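# Flip the serving platter face down onto the drying mat

## Task

The serving platter begins face up. Flip it and lay it face down on the drying mat. When done it must not contact any fixed part of the rig: rails, edges, posts, braces, brackets, arm bases or mounts. Once the platter starts tipping, the attempt fails if it is moved quickly, or if it rotates or drops quickly after passing the point of balancing on its rim.

## Robot and tools

Robot: two arms, left_arm and right_arm, mounted on opposite sides of a table. Each ends in a two-finger gripper. Cameras are cam_high (overhead), cam_left_wrist and cam_right_wrist, each 672x504 pixels. Things to watch: the platter, the drying mat, the rig's fixed parts, and the other arm.

Frame: every position and orientation is in one scene frame, in metres. The origin is the table centre, the tabletop sits at z = +0.020, and +z points up. left_arm's base is on the +y side and right_arm's on the -y side. Image left and right do not match these names. Reported hand positions and orientations can be a few cm off, more at long reach.

Gripper axes: the fingers point along the gripper's own +x and close along its y. end_effector_position is the midpoint between the fingers, 3-4 cm behind the tips. Only the last 1.5 cm of each finger pad is flat.

Row format, used by all motion tools: 16 numbers in one flat list covering both arms. The first 8 are left_arm: x, y, z, qw, qx, qy, qz, opening. The last 8 are the same fields for right_arm. x, y, z are an absolute target in metres for the gripper point. The quaternion is an absolute orientation with w first. Opening runs from -1 to 1: +1 is fully open (0.080 m), and empty fingers meet near -0.78. To hold something, command about 0.08 below the grip_measured reading at first contact. Closing from fully open takes at least about 0.6 s. An arm that should not move must get its full last reported pose (or its previous target quaternion) and its current opening in every row.

execute_actions: argument actions holds zero or one item. An empty list [] only reports state, with pictures. {"rows": [...], "steps": n} holds 1-15 rows, each applied for one 1/30 s step; the last row repeats if there are fewer rows than steps. steps can be up to 15, with a default of 15 and a minimum of 10. Any target more than 0.6 m along any gripper axis from the last reported position gets the call refused. {"steps": n} with no rows waits up to 300 steps, counted from the previous result. The optional cameras list chooses images: ["all"], [] or names.

move: target is one 16-number row or a list of up to 15 rows (waypoints). It has no 0.6 m limit. Each gripper travels in a straight line and turns the short way. speed is in m/s, 0.002-2.4, default 0.25, and rotation is capped at twice that in rad/s. It can be one value or one per waypoint. blend (m) rounds corners at intermediate waypoints. A whole move is capped at 10 s and lasts at least 0.5 s. blocking=false returns after about 0.5 s while motion continues. Moves do not avoid obstacles or the other arm. Faster moves lag and overshoot more, especially with a stretched arm. Keep paths away from an arm's own base, or the shoulder posture may flip. Opening changes in the first waypoint are sent at once. In later waypoints they are sent when that waypoint is reached and everything is at rest.

wait: seconds 0-10. It lets a running move continue. stop brakes the running move and needs braking distance. zoom_image: camera plus region [x0,y0,x1,y1] in pixels, at most 504x504, taken from that camera's latest image. finished_scene: scene number (1 or 2).

Result lines: each arm shows end_effector_position, end_effector_quat_wxyz and velocities (m/s, rad/s). Velocities are omitted when joint velocities read "within noise". Also shown: Hand target (the pose currently being driven toward), grip_measured (same scale as opening), grip_effort_n (motor effort; negative means closing, and it is not pad force), Joint positions (the last value is the opening in metres), Joint torques and External joint torques, plus motor temperatures. A move adds a "move:" line with the ending per arm. done means at rest within 8 mm and 2 degrees. off_target means stopped short. blocked means something stopped the gripper far from its target, and both arms then hold. held means a check withheld steps, or the clearance check stopped the path. limits=paced means the sent pose was clipped. Neither done nor off_target tells you whether there is contact.

Controller behaviour: commanded orientation is clipped each step to within 32 degrees of the measured one. Friction and gravity can leave the hand low, short or tilted, and small moves may go nowhere or sideways. Check the pose after each move and correct any tilt. The last 10 steps of each action run after its result comes back. Time spent writing counts as robot time.

Avoid these: fast motion of the platter once it tips, and letting it flip or fall quickly past its rim. Do not drop it, release it while it is moving, or let anything leave the table. Do not leave the platter touching fixed rig parts. A camera cable touching counts as the hand touching. Avoid hard impacts and strong presses. Contact torque reaching a joint limit stops that arm for 10 s. The limits in N m are waist 17.2, shoulder 21.3, elbow 21.3, wrist pitch 5.61, wrist yaw 5.59, wrist roll 5.24, and held weight counts toward them. Never let the grippers collide or pinch each other's fingers, which can fail the scene. Limit motor heat from long holds, stretched arms or pushing at unreachable poses. MOTOR HOT shows from 50 °C, and at 95 °C the arm is halted for 30-60 s or goes limp. Joint ranges (rad): waist ±3.054, shoulder 0 to 3.142, elbow 0 to 2.356, wrist pitch ±1.571, wrist yaw ±1.571, wrist roll ±3.142. Loose objects may occasionally be nudged by outside pushes.

Each tool is called after ">>>" as a command line: name --argument value for each argument, lists and objects as JSON in quotes; but a table of rows of numbers goes row by row, as --pt "numbers of a row", without its own name.

## Session

>>> execute_actions --actions '[]'

Scene clock: 0.00 s of 3974.00 s.
left_arm: end_effector_position=(-0.2348, +0.1986, +0.3795) grip_measured=+1.000 grip_effort_n=n/a end_effector_quat_wxyz=(+0.487, +0.119, -0.281, -0.818) | right_arm: end_effector_position=(-0.2734, -0.2619, +0.3193) grip_measured=+1.000 grip_effort_n=n/a end_effector_quat_wxyz=(+0.429, -0.471, +0.136, +0.759)
Joint positions: left_arm=[-0.867 0.997 0.748 0.333 -0.325 0.643 0.08] | right_arm=[1.048 1.439 1.609 -1.274 0.375 0.265 0.08]
Joint velocities: within noise
Joint torques (N m): no reading
External joint torques (N m): no reading
Motor temperatures (°C): left_arm=[30 33 24 25 26 32] | right_arm=[29 26 25 29 31 28]
Heat: left arm: hottest shoulder 33 °C (+0.0 °C/min); right arm: hottest wrist yaw 31 °C (+0.0 °C/min).
Hand target: left_arm -0.2347, +0.1988, +0.3801; -0.487, -0.118, +0.281, +0.818 | right_arm -0.2734, -0.2619, +0.3195; +0.430, -0.470, +0.136, +0.759

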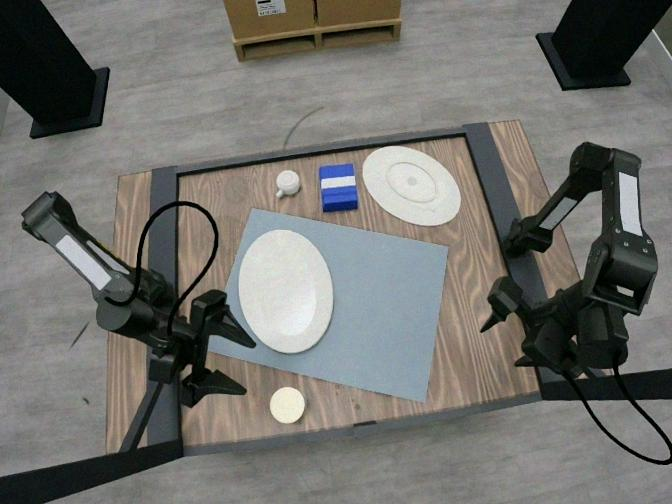

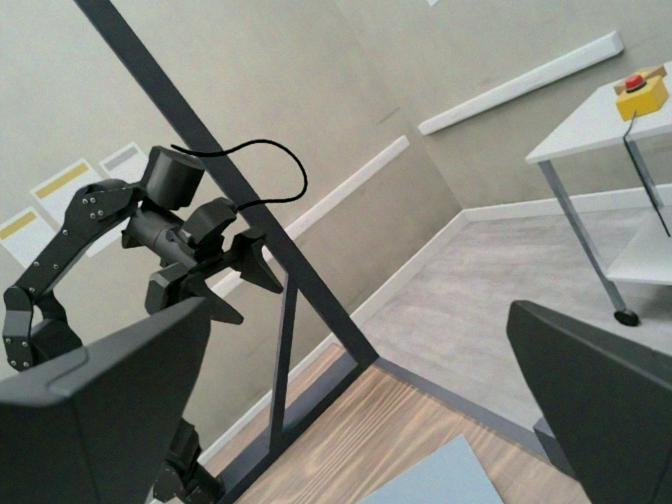

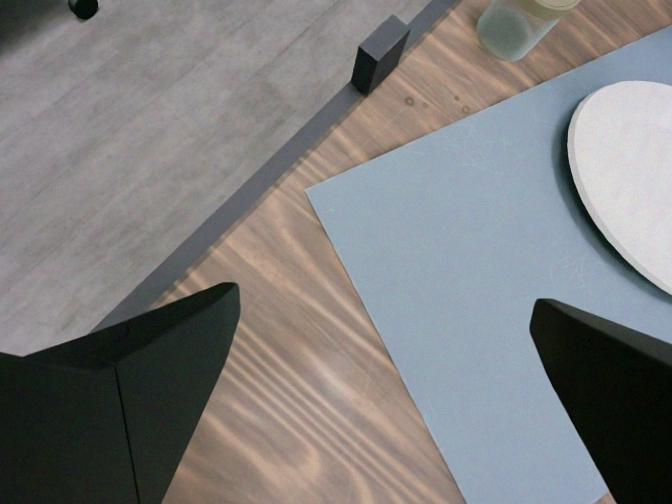

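>>> zoom_image --camera "cam_high" --region '[190, 120, 490, 440]'

>>> zoom_image --camera "cam_high" --region '[210, 210, 360, 370]'

>>> zoom_image --camera "cam_high" --region '[350, 130, 480, 240]'

Scaled by 1.575 from the camera's 672x504 image, which has a finer 960x720 frame.

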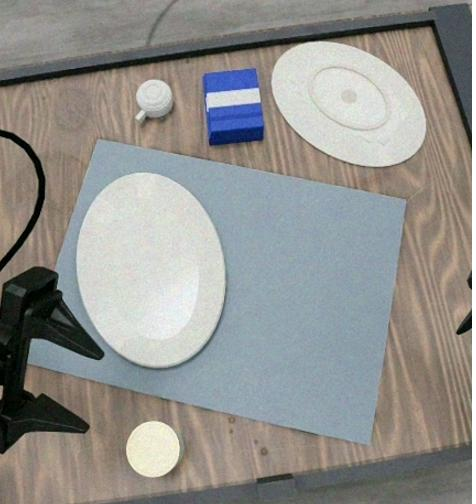

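Scaled by 3.150 from the camera's 672x504 image, which has a finer 960x720 frame.

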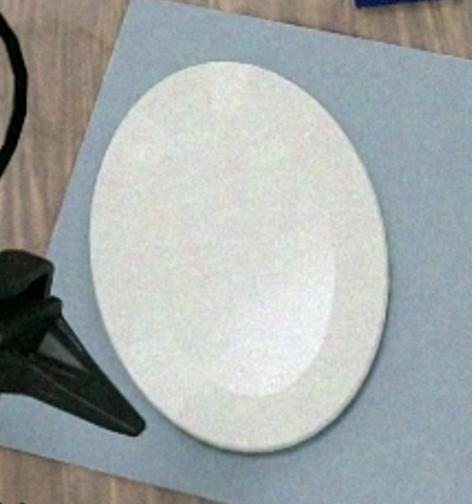

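Scaled by 3.877 from the camera's 672x504 image, which has a finer 960x720 frame.

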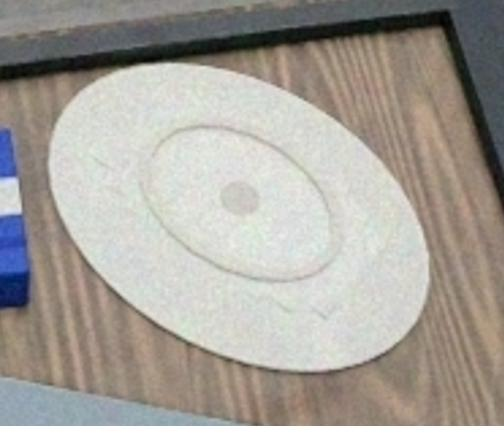

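>>> move --target '[-0.10,0.22,0.32,0.183,0.683,-0.183,-0.683,1,-0.2734,-0.2619,0.3193,0.429,-0.471,0.136,0.759,1]' --cameras '["all"]'

Scene clock: 10.27 s of 3974.00 s.
left_arm: end_effector_position=(-0.1007, +0.2220, +0.3184) grip_measured=+1.000 grip_effort_n=-0.2 end_effector_quat_wxyz=(+0.181, +0.681, -0.183, -0.685) | right_arm: end_effector_position=(-0.2734, -0.2619, +0.3193) grip_measured=+1.000 grip_effort_n=-2.1 end_effector_quat_wxyz=(+0.429, -0.471, +0.136, +0.759)
Joint positions: left_arm=[-0.513 1.224 1.473 -1.349 -0.232 1.135 0.08] | right_arm=[1.048 1.439 1.609 -1.274 0.375 0.265 0.08]
Joint torques (N m): left_arm=[0.19 -2.42 8.01 0.86 -0.34 0.04] | right_arm=[-0.1 -6.14 4.88 0.87 0.18 -0.03]
External joint torques (N m): left_arm=[0.18 0.84 2.16 -0.19 -0.24 0.07] | right_arm=[-0.12 -1.17 -1.17 -0.21 -0.03 -0.05]
Heat: left arm: hottest shoulder 33 °C (+0.0 °C/min); right arm: hottest wrist yaw 31 °C (+0.0 °C/min).
Hand target: left_arm -0.1000, +0.2200, +0.3200; +0.183, +0.683, -0.183, -0.683 | right_arm -0.2734, -0.2619, +0.3192; +0.429, -0.471, +0.136, +0.759
Off the commanded pose: left_arm 0.003 m, 0 deg | right_arm 0.000 m, 0 deg.
Kept back: nothing.
move: done

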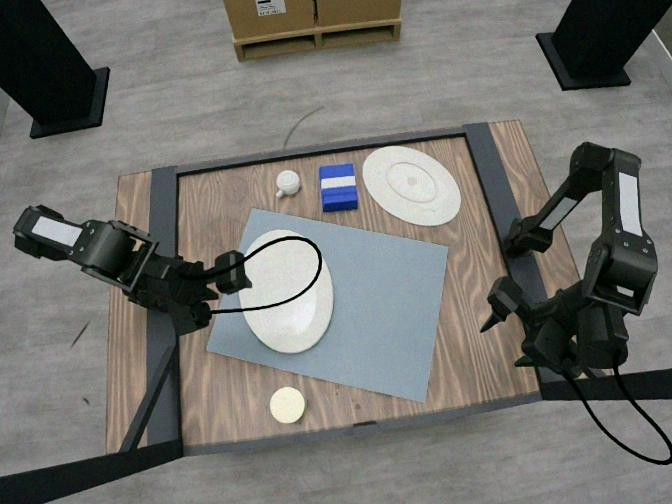

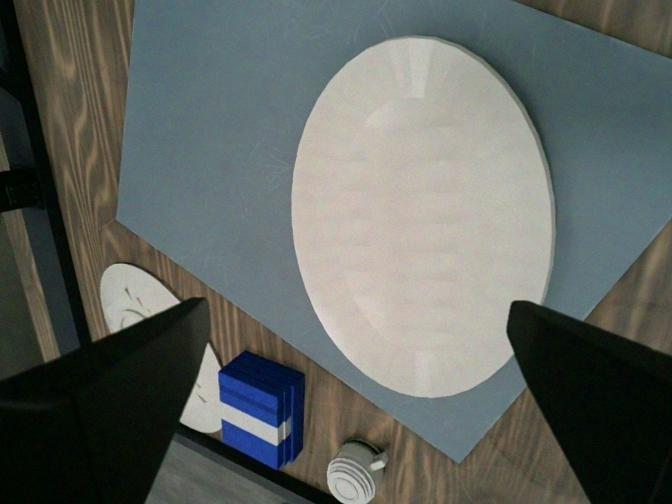

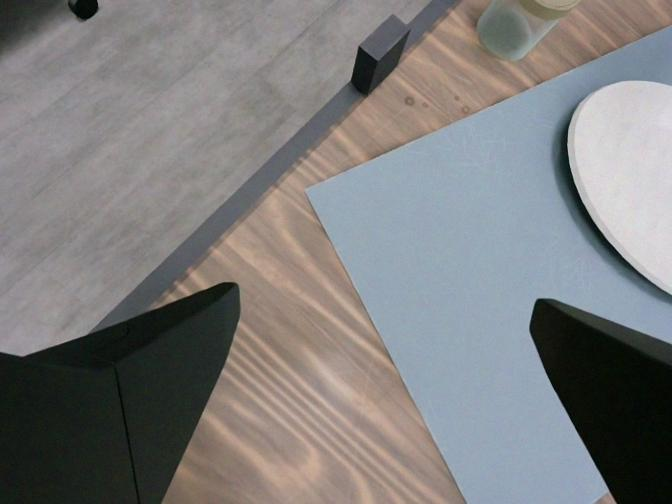

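>>> move --target '[-0.20,0.28,0.36,0.183,0.683,-0.183,-0.683,1,-0.03,-0.16,0.20,0.665,0.242,0.665,0.242,1]' --cameras '["all"]'

Scene clock: 17.30 s of 3974.00 s.
left_arm: end_effector_position=(-0.1983, +0.2807, +0.3584) grip_measured=+1.000 grip_effort_n=-0.2 end_effector_quat_wxyz=(+0.192, +0.650, -0.206, -0.706) | right_arm: end_effector_position=(-0.0303, -0.1588, +0.2062) grip_measured=+1.000 grip_effort_n=-2.6 end_effector_quat_wxyz=(+0.664, +0.245, +0.661, +0.249)
Joint positions: left_arm=[-1.081 1.372 1.75 -1.569 -0.446 0.617 0.08] | right_arm=[-0.007 1.129 0.849 -0.578 0.009 1.571 0.08]
Joint torques (N m): left_arm=[-0.23 -2.84 7.51 0.73 -0.51 -0.09] | right_arm=[-0.27 -3.46 4.58 1.35 -0.12 0.08]
External joint torques (N m): left_arm=[-0.22 0.95 2.16 -0.21 -0.27 -0.06] | right_arm=[-0.31 0.08 -2.28 -0.01 -0.15 0.12]
Heat: left arm: hottest shoulder 33 °C (+0.0 °C/min); right arm: hottest wrist yaw 31 °C (+0.0 °C/min).
Hand target: left_arm -0.1999, +0.2797, +0.3595; +0.194, +0.650, -0.208, -0.705 | right_arm -0.0300, -0.1601, +0.2000; +0.665, +0.242, +0.665, +0.242
Off the commanded pose: left_arm 0.002 m, 5 deg | right_arm 0.006 m, 1 deg.
joint sent to its limit (left arm) — joint 4 (wrist pitch), lower limit.
Kept back: nothing.
move: off_target (left_arm)

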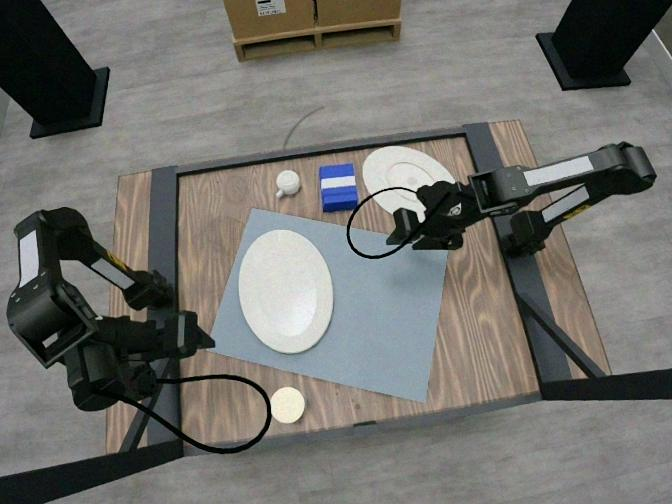

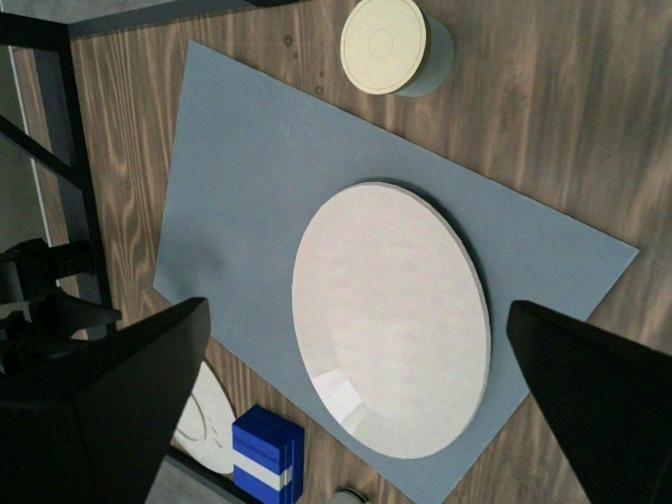

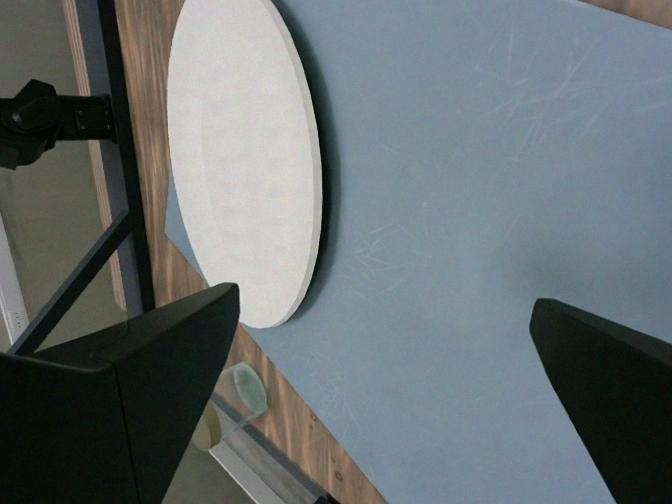

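>>> move --target '[-0.20,0.28,0.36,0.192,0.65,-0.206,-0.706,1,-0.045,-0.09,0.09,0.596,0.380,0.596,0.380,0.0]' --cameras '["all"]'

>>> zoom_image --camera "cam_high" --region '[230, 180, 460, 400]'

Scene clock: 19.70 s of 3974.00 s.
left_arm: end_effector_position=(-0.1985, +0.2807, +0.3591) grip_measured=+1.000 grip_effort_n=-0.2 end_effector_quat_wxyz=(+0.192, +0.649, -0.207, -0.706) | right_arm: end_effector_position=(-0.0447, -0.0870, +0.0955) grip_measured=+0.004 grip_effort_n=-18.8 end_effector_quat_wxyz=(+0.593, +0.384, +0.595, +0.385)
Joint positions: left_arm=[-1.081 1.372 1.752 -1.569 -0.446 0.617 0.08] | right_arm=[0.049 1.691 0.392 0.876 0.056 1.597 0.035]
Joint torques (N m): left_arm=[-0.06 -2.94 7.48 0.73 -0.26 -0.02] | right_arm=[0.02 -5.24 2.42 1.69 0.26 0.03]
External joint torques (N m): left_arm=[-0.08 0.81 2.13 -0.23 -0.01 0.01] | right_arm=[0 0.16 -2.03 0 0.22 0.08]
Heat: left arm: hottest shoulder 33 °C (+0.0 °C/min); right arm: hottest wrist yaw 31 °C (+0.0 °C/min).
Hand target: left_arm -0.2000, +0.2800, +0.3599; +0.192, +0.649, -0.207, -0.707 | right_arm -0.0449, -0.0900, +0.0901; +0.596, +0.380, +0.596, +0.380
Off the commanded pose: left_arm 0.002 m, 0 deg | right_arm 0.006 m, 1 deg.
joint sent to its limit (left arm) — joint 4 (wrist pitch), lower limit.
Kept back: nothing.
move: done

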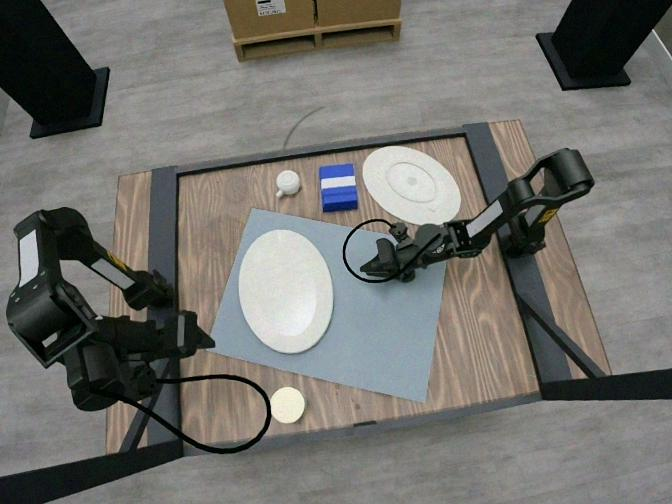

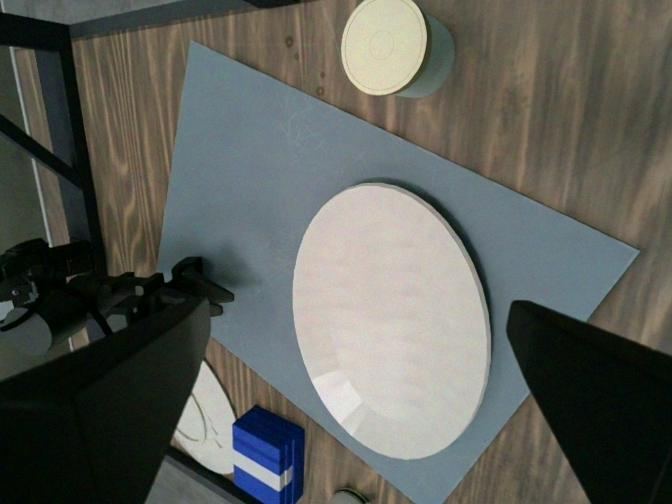

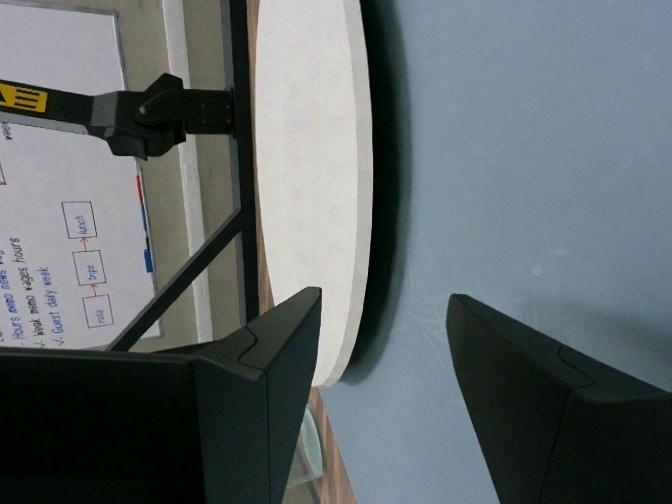

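Scaled by 2.191 from the camera's 672x504 image, which has a finer 960x720 frame.

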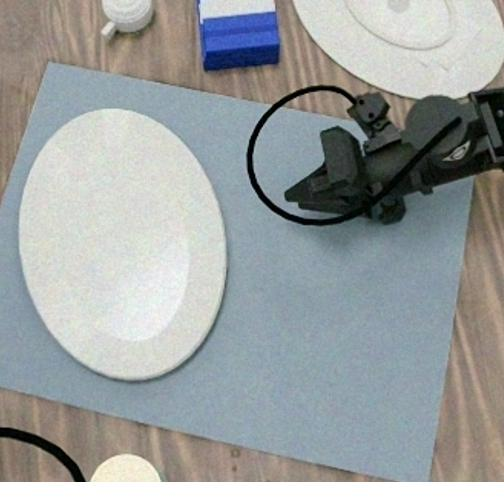

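>>> move --target '[-0.20,0.28,0.36,0.192,0.65,-0.206,-0.706,1,-0.014,-0.052,0.066,0.557,0.321,0.630,0.435,0.0]' --cameras '["all"]' --speed 0.15

>>> zoom_image --camera "cam_right_wrist" --region '[200, 150, 500, 450]'

>>> zoom_image --camera "cam_high" --region '[230, 180, 460, 400]'

Scene clock: 22.83 s of 3974.00 s.
left_arm: end_effector_position=(-0.1985, +0.2807, +0.3591) grip_measured=+1.000 grip_effort_n=-0.7 end_effector_quat_wxyz=(+0.192, +0.649, -0.207, -0.706) | right_arm: end_effector_position=(-0.0523, -0.0853, +0.0953) grip_measured=+0.004 grip_effort_n=-18.8 end_effector_quat_wxyz=(+0.497, +0.318, +0.672, +0.448)
Joint positions: left_arm=[-1.081 1.372 1.752 -1.569 -0.446 0.617 0.08] | right_arm=[-0.107 1.737 0.421 0.888 -0.391 1.512 0.035]
Joint torques (N m): left_arm=[-0.03 -3.66 6.41 0.83 -0.28 -0.03] | right_arm=[-0.77 -3.98 4.03 1.3 0.18 -0.34]
External joint torques (N m): left_arm=[-0.04 0.14 1.04 -0.15 -0.04 0] | right_arm=[-0.75 1.69 -0.34 -0.36 0.27 -0.31]
Heat: left arm: hottest shoulder 33 °C (+0.0 °C/min); right arm: hottest wrist yaw 32 °C (+2.6 °C/min).
Hand target: left_arm -0.1985, +0.2807, +0.3591; +0.192, +0.649, -0.207, -0.706 | right_arm -0.0478, -0.0848, +0.0880; +0.505, +0.316, +0.672, +0.439
Off the commanded pose: left_arm 0.002 m, 0 deg | right_arm 0.059 m, 8 deg.
Kept back: nothing.
move: blocked (right_arm; both arms now hold where they are)

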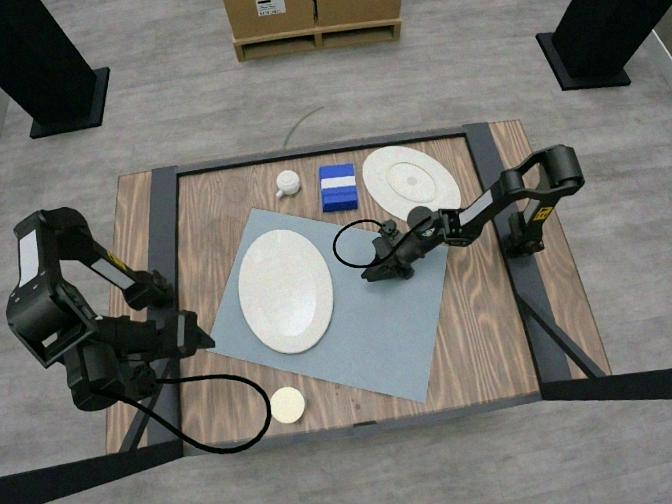

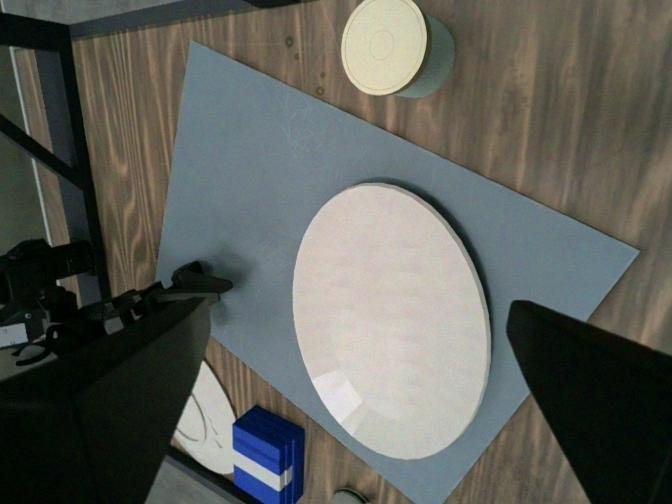

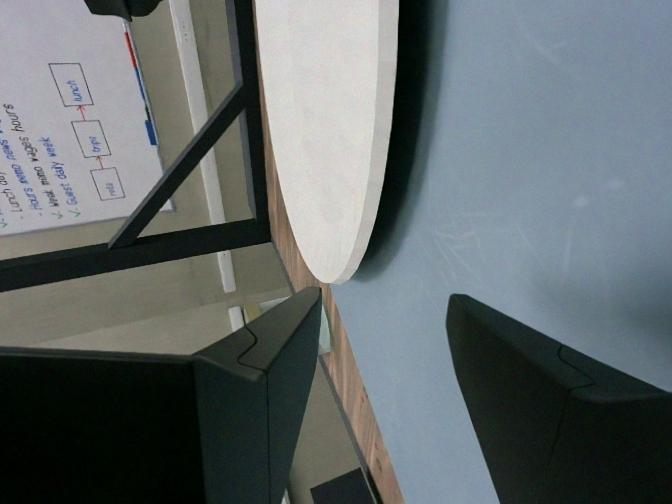

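Scaled by 1.680 from the camera's 672x504 image, which has a finer 960x720 frame.

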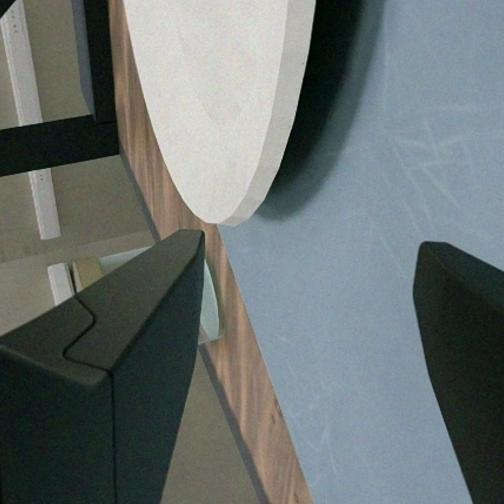

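Scaled by 2.191 from the camera's 672x504 image, which has a finer 960x720 frame.

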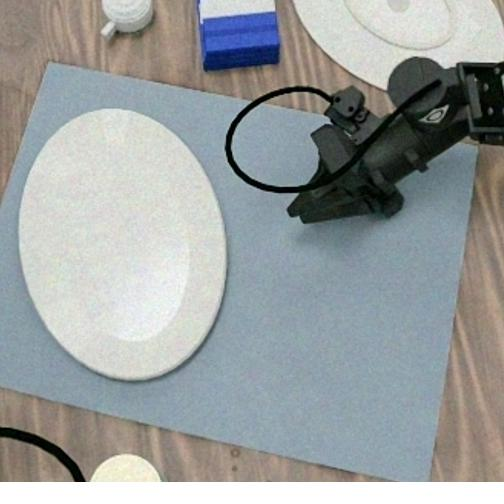

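>>> move --target '[-0.20,0.28,0.36,0.192,0.65,-0.206,-0.706,1,-0.018,-0.06,0.14,0.624,0.207,0.676,0.332,0.0]' --speed 0.15

>>> move --target '[-0.20,0.28,0.36,0.192,0.65,-0.206,-0.706,1,-0.018,-0.045,0.085,0.624,0.207,0.676,0.332,0.0]' --cameras '["all"]' --speed 0.06

>>> zoom_image --camera "cam_right_wrist" --region '[200, 150, 500, 450]'

>>> zoom_image --camera "cam_high" --region '[230, 180, 460, 400]'

Scene clock: 25.57 s of 3974.00 s.
left_arm: end_effector_position=(-0.1985, +0.2807, +0.3591) grip_measured=+1.000 grip_effort_n=-0.2 end_effector_quat_wxyz=(+0.192, +0.649, -0.207, -0.706) | right_arm: end_effector_position=(-0.0196, -0.0633, +0.1361) grip_measured=+0.004 grip_effort_n=-18.8 end_effector_quat_wxyz=(+0.622, +0.205, +0.680, +0.328)
Joint positions: left_arm=[-1.081 1.372 1.752 -1.569 -0.446 0.617 0.08] | right_arm=[-0.12 1.586 0.878 -0.107 -0.214 1.363 0.035]
Joint torques (N m): left_arm=[-0.07 -2.92 7.46 0.73 -0.26 -0.02] | right_arm=[-0.3 -7.58 6.66 1.08 0.11 -0.2]
External joint torques (N m): left_arm=[-0.05 0.83 2.13 -0.22 -0.02 0.01] | right_arm=[-0.29 -1.12 0.33 -0.31 0.17 -0.17]
Motor temperatures (°C): left_arm=[30 33 29 27 26 32] | right_arm=[29 28 29 31 32 28]
Heat: left arm: hottest shoulder 33 °C (+0.0 °C/min); right arm: hottest wrist yaw 32 °C (+2.3 °C/min).
Hand target: left_arm -0.2000, +0.2800, +0.3599; +0.192, +0.649, -0.207, -0.707 | right_arm -0.0180, -0.0601, +0.1399; +0.624, +0.207, +0.676, +0.332
Off the commanded pose: left_arm 0.002 m, 0 deg | right_arm 0.005 m, 1 deg.
joint sent to its limit (left arm) — joint 4 (wrist pitch), lower limit.
Kept back: nothing.
move: done

Scene clock: 26.87 s of 3974.00 s.
left_arm: end_effector_position=(-0.1985, +0.2807, +0.3591) grip_measured=+1.000 grip_effort_n=-0.2 end_effector_quat_wxyz=(+0.192, +0.649, -0.207, -0.706) | right_arm: end_effector_position=(-0.0171, -0.0420, +0.0925) grip_measured=+0.004 grip_effort_n=-18.8 end_effector_quat_wxyz=(+0.621, +0.213, +0.674, +0.337)
Joint positions: left_arm=[-1.081 1.372 1.752 -1.569 -0.446 0.617 0.08] | right_arm=[-0.119 1.757 0.845 0.123 -0.211 1.363 0.035]
Joint torques (N m): left_arm=[-0.06 -2.93 7.47 0.73 -0.26 -0.02] | right_arm=[0.22 -7.43 3.68 1.38 0.11 -0.06]
External joint torques (N m): left_arm=[-0.08 0.87 2.09 -0.24 -0.02 0.01] | right_arm=[0.24 -0.24 -2.06 -0.05 0.16 -0.02]
Heat: left arm: hottest shoulder 33 °C (+0.0 °C/min); right arm: hottest wrist yaw 32 °C (+2.2 °C/min).
Hand target: left_arm -0.2000, +0.2800, +0.3599; +0.192, +0.649, -0.207, -0.707 | right_arm -0.0180, -0.0451, +0.0852; +0.624, +0.207, +0.676, +0.332
Off the commanded pose: left_arm 0.002 m, 0 deg | right_arm 0.008 m, 1 deg.
joint sent to its limit (left arm) — joint 4 (wrist pitch), lower limit.
Kept back: nothing.
move: done

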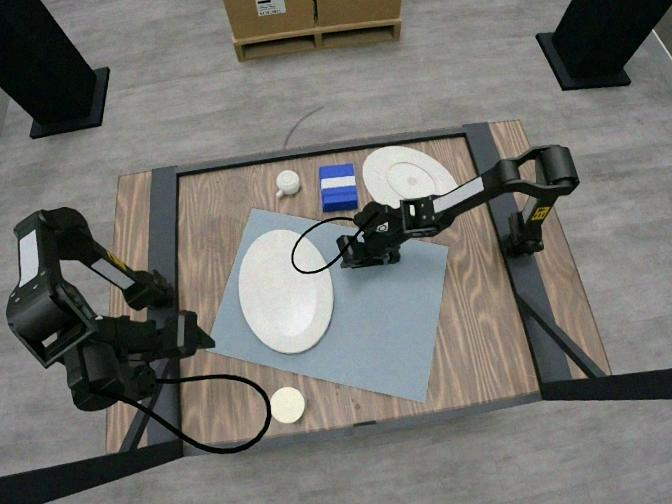

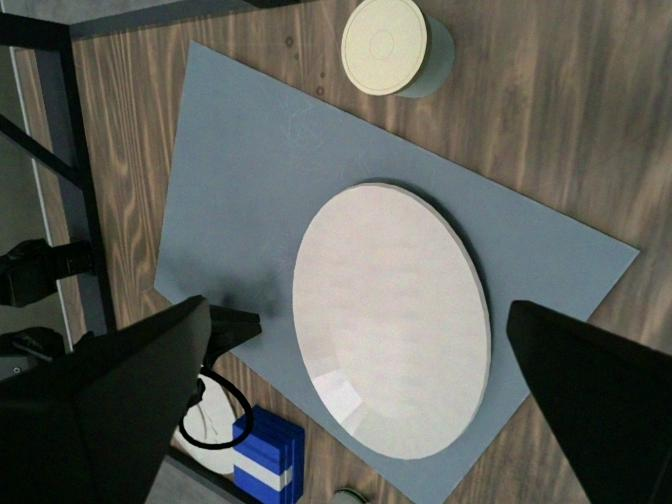

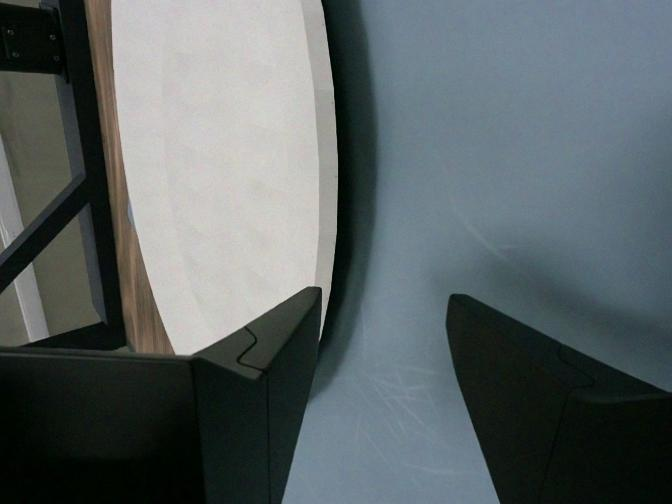

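Scaled by 1.680 from the camera's 672x504 image, which has a finer 960x720 frame.

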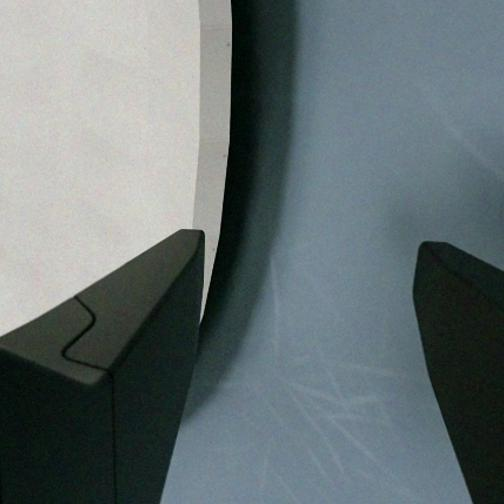

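Scaled by 2.191 from the camera's 672x504 image, which has a finer 960x720 frame.

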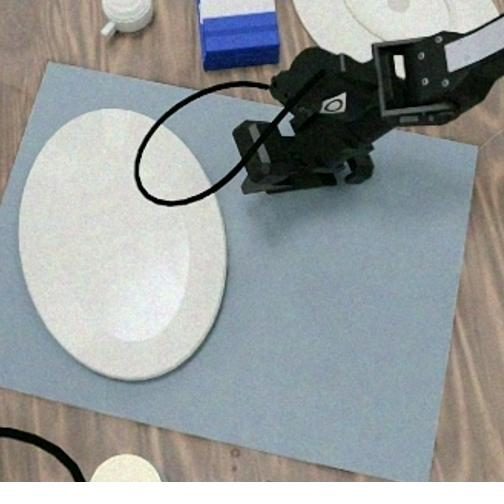

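>>> move --target '[-0.20,0.28,0.36,0.192,0.65,-0.206,-0.706,1,-0.028,-0.035,0.060,0.624,0.207,0.676,0.332,-0.15]' --cameras '["all"]' --speed 0.05

>>> zoom_image --camera "cam_right_wrist" --region '[200, 150, 500, 450]'

>>> zoom_image --camera "cam_left_wrist" --region '[170, 170, 420, 420]'

Scene clock: 30.57 s of 3974.00 s.
left_arm: end_effector_position=(-0.1985, +0.2807, +0.3591) grip_measured=+1.000 grip_effort_n=-0.2 end_effector_quat_wxyz=(+0.192, +0.649, -0.207, -0.706) | right_arm: end_effector_position=(-0.0272, -0.0322, +0.0672) grip_measured=-0.146 grip_effort_n=-18.8 end_effector_quat_wxyz=(+0.622, +0.211, +0.674, +0.339)
Joint positions: left_arm=[-1.081 1.372 1.752 -1.569 -0.446 0.617 0.08] | right_arm=[-0.085 1.857 0.844 0.228 -0.187 1.383 0.028]
Joint torques (N m): left_arm=[-0.05 -2.94 7.47 0.74 -0.26 -0.02] | right_arm=[0.42 -7.72 3.69 1.41 0.13 0.1]
External joint torques (N m): left_arm=[-0.05 0.88 2.11 -0.21 -0.02 0.01] | right_arm=[0.37 -0.21 -1.61 0.01 0.18 0.14]
Heat: left arm: hottest shoulder 33 °C (+0.0 °C/min); right arm: hottest wrist pitch 31 °C (+3.9 °C/min).
Hand target: left_arm -0.2000, +0.2800, +0.3599; +0.192, +0.649, -0.207, -0.707 | right_arm -0.0280, -0.0352, +0.0600; +0.624, +0.207, +0.676, +0.332
Off the commanded pose: left_arm 0.002 m, 0 deg | right_arm 0.008 m, 1 deg.
joint sent to its limit (left arm) — joint 4 (wrist pitch), lower limit.
Kept back: nothing.
move: done

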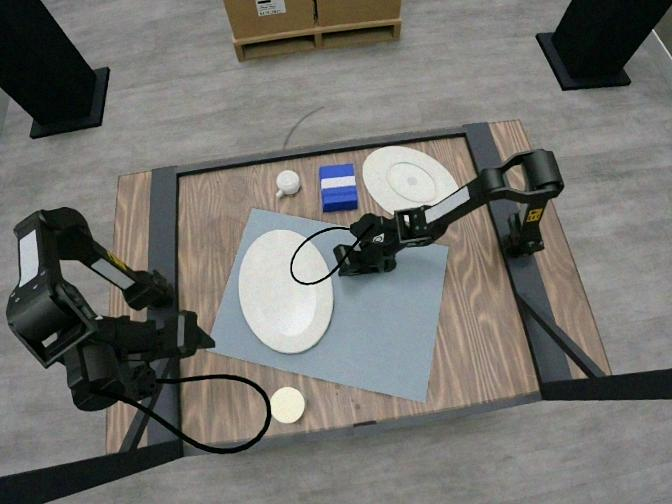

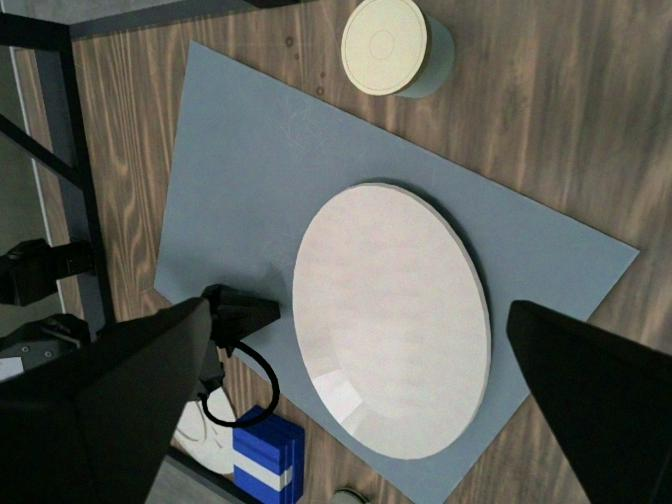

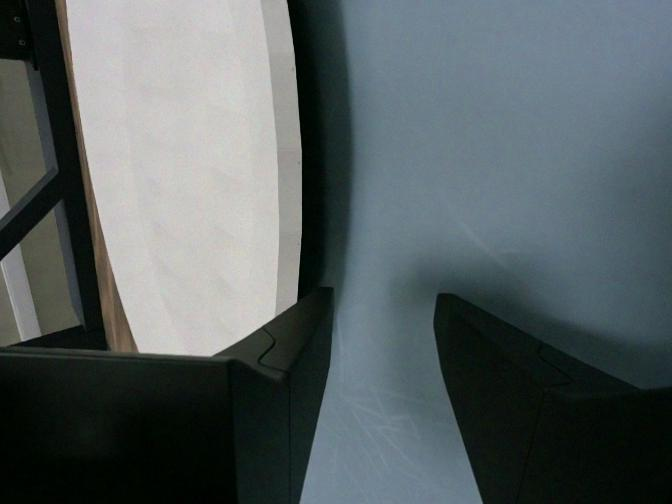

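Scaled by 1.680 from the camera's 672x504 image, which has a finer 960x720 frame.

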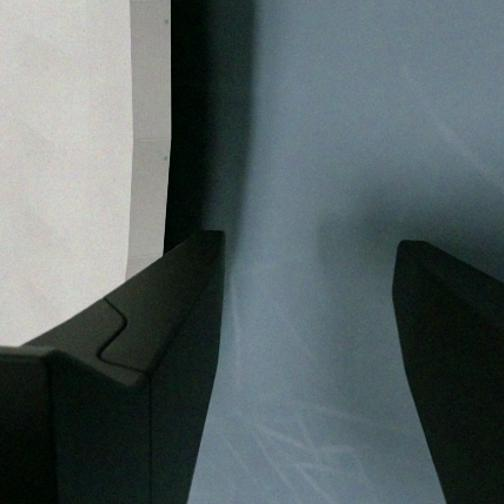

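Scaled by 2.016 from the camera's 672x504 image, which has a finer 960x720 frame.

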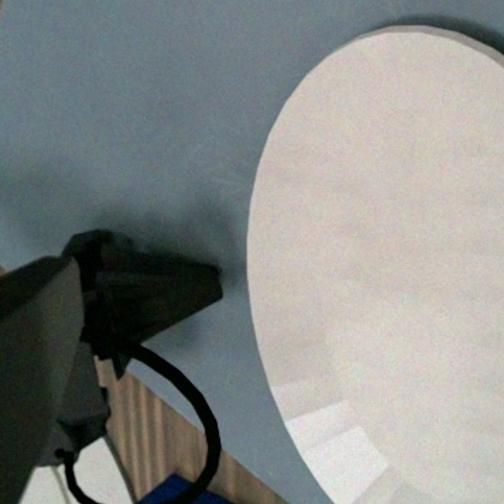

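>>> move --target '[-0.20,0.28,0.36,0.192,0.65,-0.206,-0.706,1,-0.032,-0.015,0.060,0.624,0.207,0.676,0.332,-0.15]' --cameras '["all"]' --speed 0.05

>>> zoom_image --camera "cam_right_wrist" --region '[200, 150, 500, 450]'

>>> zoom_image --camera "cam_left_wrist" --region '[170, 170, 420, 420]'

Scene clock: 32.20 s of 3974.00 s.
left_arm: end_effector_position=(-0.1985, +0.2807, +0.3591) grip_measured=+1.000 grip_effort_n=-0.2 end_effector_quat_wxyz=(+0.192, +0.649, -0.207, -0.706) | right_arm: end_effector_position=(-0.0278, -0.0224, +0.0640) grip_measured=-0.146 grip_effort_n=-18.8 end_effector_quat_wxyz=(+0.627, +0.208, +0.675, +0.328)
Joint positions: left_arm=[-1.081 1.372 1.752 -1.569 -0.446 0.617 0.08] | right_arm=[-0.076 1.896 0.899 0.192 -0.17 1.396 0.028]
Joint torques (N m): left_arm=[-0.04 -2.93 7.46 0.73 -0.25 -0.02] | right_arm=[0.62 -5.74 6.73 2.14 -0.07 0.06]
External joint torques (N m): left_arm=[-0.05 0.89 2.1 -0.22 -0.01 0.01] | right_arm=[0.58 2.23 1.29 0.73 -0.03 0.1]
Heat: left arm: hottest shoulder 33 °C (+0.0 °C/min); right arm: hottest wrist pitch 32 °C (+5.6 °C/min).
Hand target: left_arm -0.2000, +0.2800, +0.3599; +0.192, +0.649, -0.207, -0.707 | right_arm -0.0320, -0.0154, +0.0601; +0.624, +0.207, +0.676, +0.332
Off the commanded pose: left_arm 0.002 m, 0 deg | right_arm 0.009 m, 1 deg.
joint sent to its limit (left arm) — joint 4 (wrist pitch), lower limit.
Kept back: nothing.
move: off_target (right_arm)

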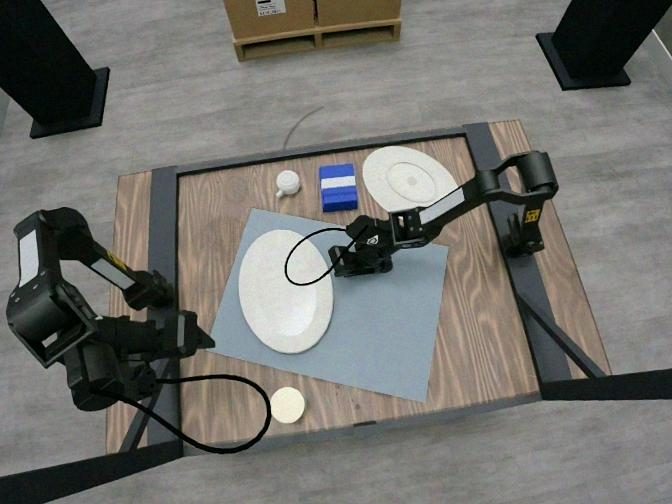

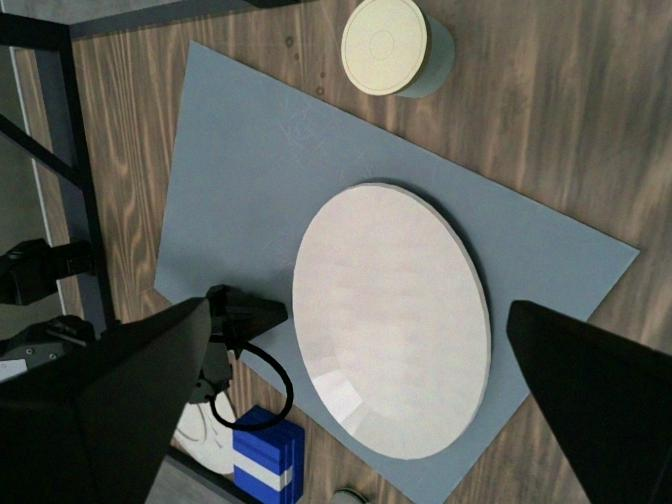

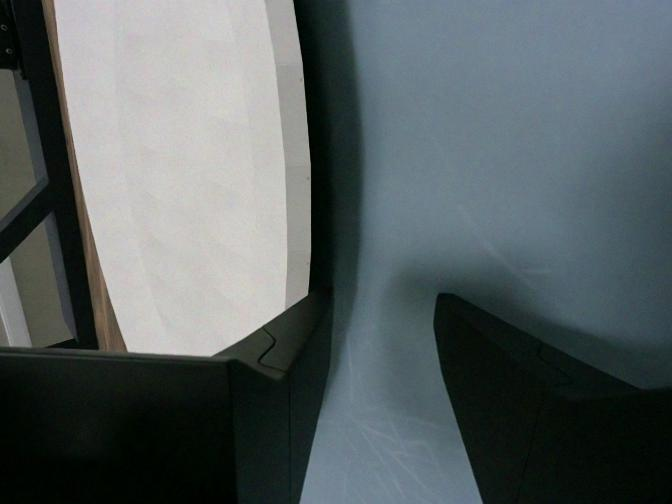

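Scaled by 1.680 from the camera's 672x504 image, which has a finer 960x720 frame.

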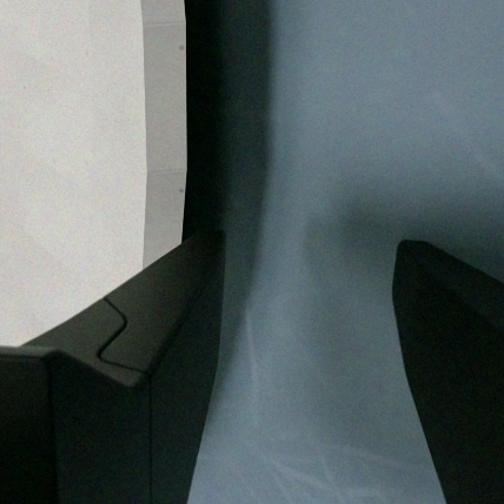

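Scaled by 2.016 from the camera's 672x504 image, which has a finer 960x720 frame.

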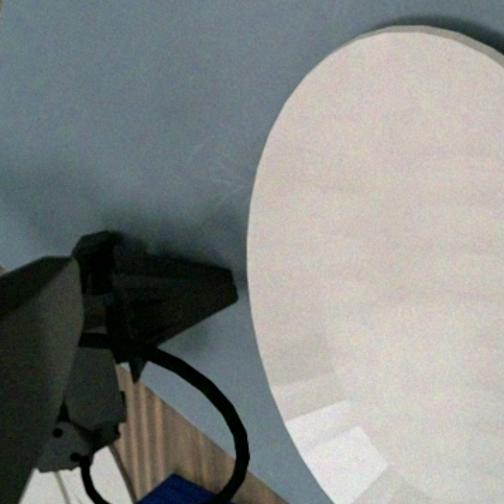

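>>> move --pt "-0.20 0.28 0.36 0.192 0.65 -0.206 -0.706 1 -0.028 -0.03 0.078 0.624 0.207 0.676 0.332 0.25" --pt "-0.20 0.28 0.36 0.192 0.65 -0.206 -0.706 1 -0.034 -0.006 0.075 0.624 0.207 0.676 0.332 0.25" --cameras '["all"]' --speed 0.05

>>> zoom_image --camera "cam_right_wrist" --region '[200, 150, 500, 450]'

>>> zoom_image --camera "cam_left_wrist" --region '[170, 170, 420, 420]'

Scene clock: 34.77 s of 3974.00 s.
left_arm: end_effector_position=(-0.1985, +0.2807, +0.3591) grip_measured=+1.000 grip_effort_n=-0.7 end_effector_quat_wxyz=(+0.192, +0.649, -0.207, -0.706) | right_arm: end_effector_position=(-0.0337, -0.0092, +0.0764) grip_measured=+0.246 grip_effort_n=16.0 end_effector_quat_wxyz=(+0.623, +0.207, +0.677, +0.334)
Joint positions: left_arm=[-1.081 1.372 1.752 -1.569 -0.446 0.617 0.08] | right_arm=[-0.062 1.903 0.969 0.137 -0.171 1.399 0.046]
Joint torques (N m): left_arm=[-0.04 -2.93 7.48 0.73 -0.26 -0.02] | right_arm=[0.28 -8.58 5.93 1.03 0.13 0.12]
External joint torques (N m): left_arm=[-0.04 0.83 2.16 -0.21 -0.03 0.01] | right_arm=[0.21 -0.36 0.25 -0.39 0.18 0.16]
Heat: left arm: hottest shoulder 33 °C (+0.0 °C/min); right arm: hottest wrist pitch 32 °C (+5.2 °C/min).
Hand target: left_arm -0.2000, +0.2800, +0.3599; +0.192, +0.649, -0.207, -0.707 | right_arm -0.0340, -0.0061, +0.0750; +0.624, +0.207, +0.676, +0.332
Off the commanded pose: left_arm 0.002 m, 0 deg | right_arm 0.003 m, 0 deg.
joint sent to its limit (left arm) — joint 4 (wrist pitch), lower limit.
Kept back: nothing.
move: done

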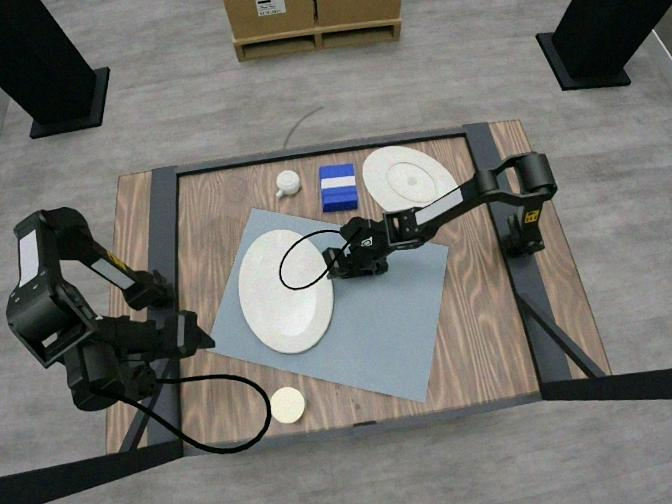

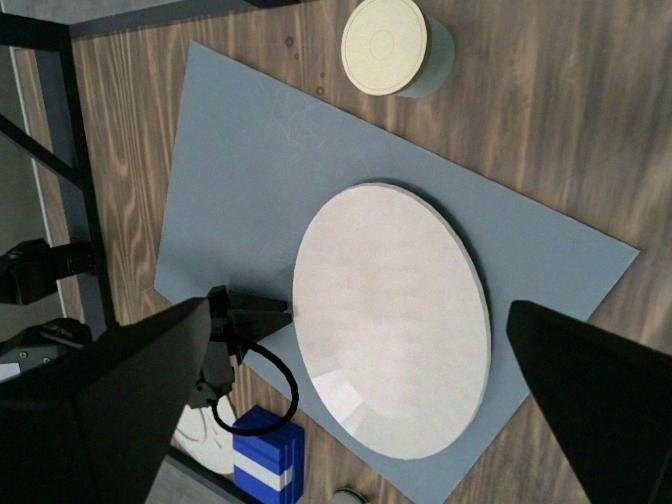

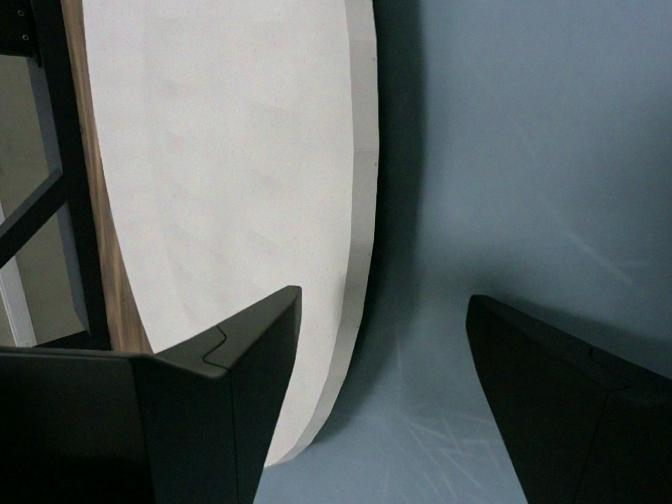

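Scaled by 1.680 from the camera's 672x504 image, which has a finer 960x720 frame.

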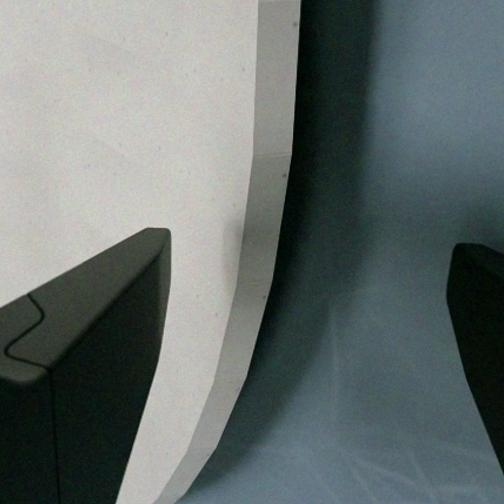

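Scaled by 2.016 from the camera's 672x504 image, which has a finer 960x720 frame.

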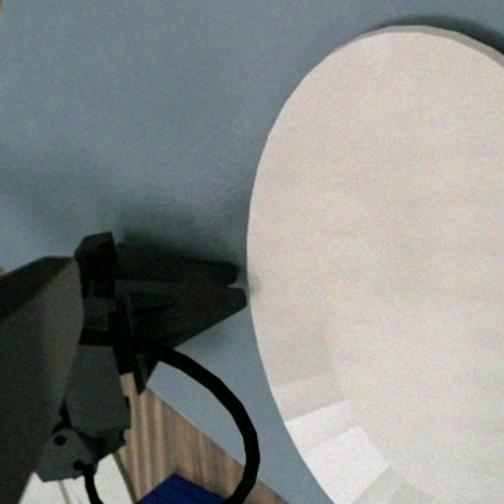

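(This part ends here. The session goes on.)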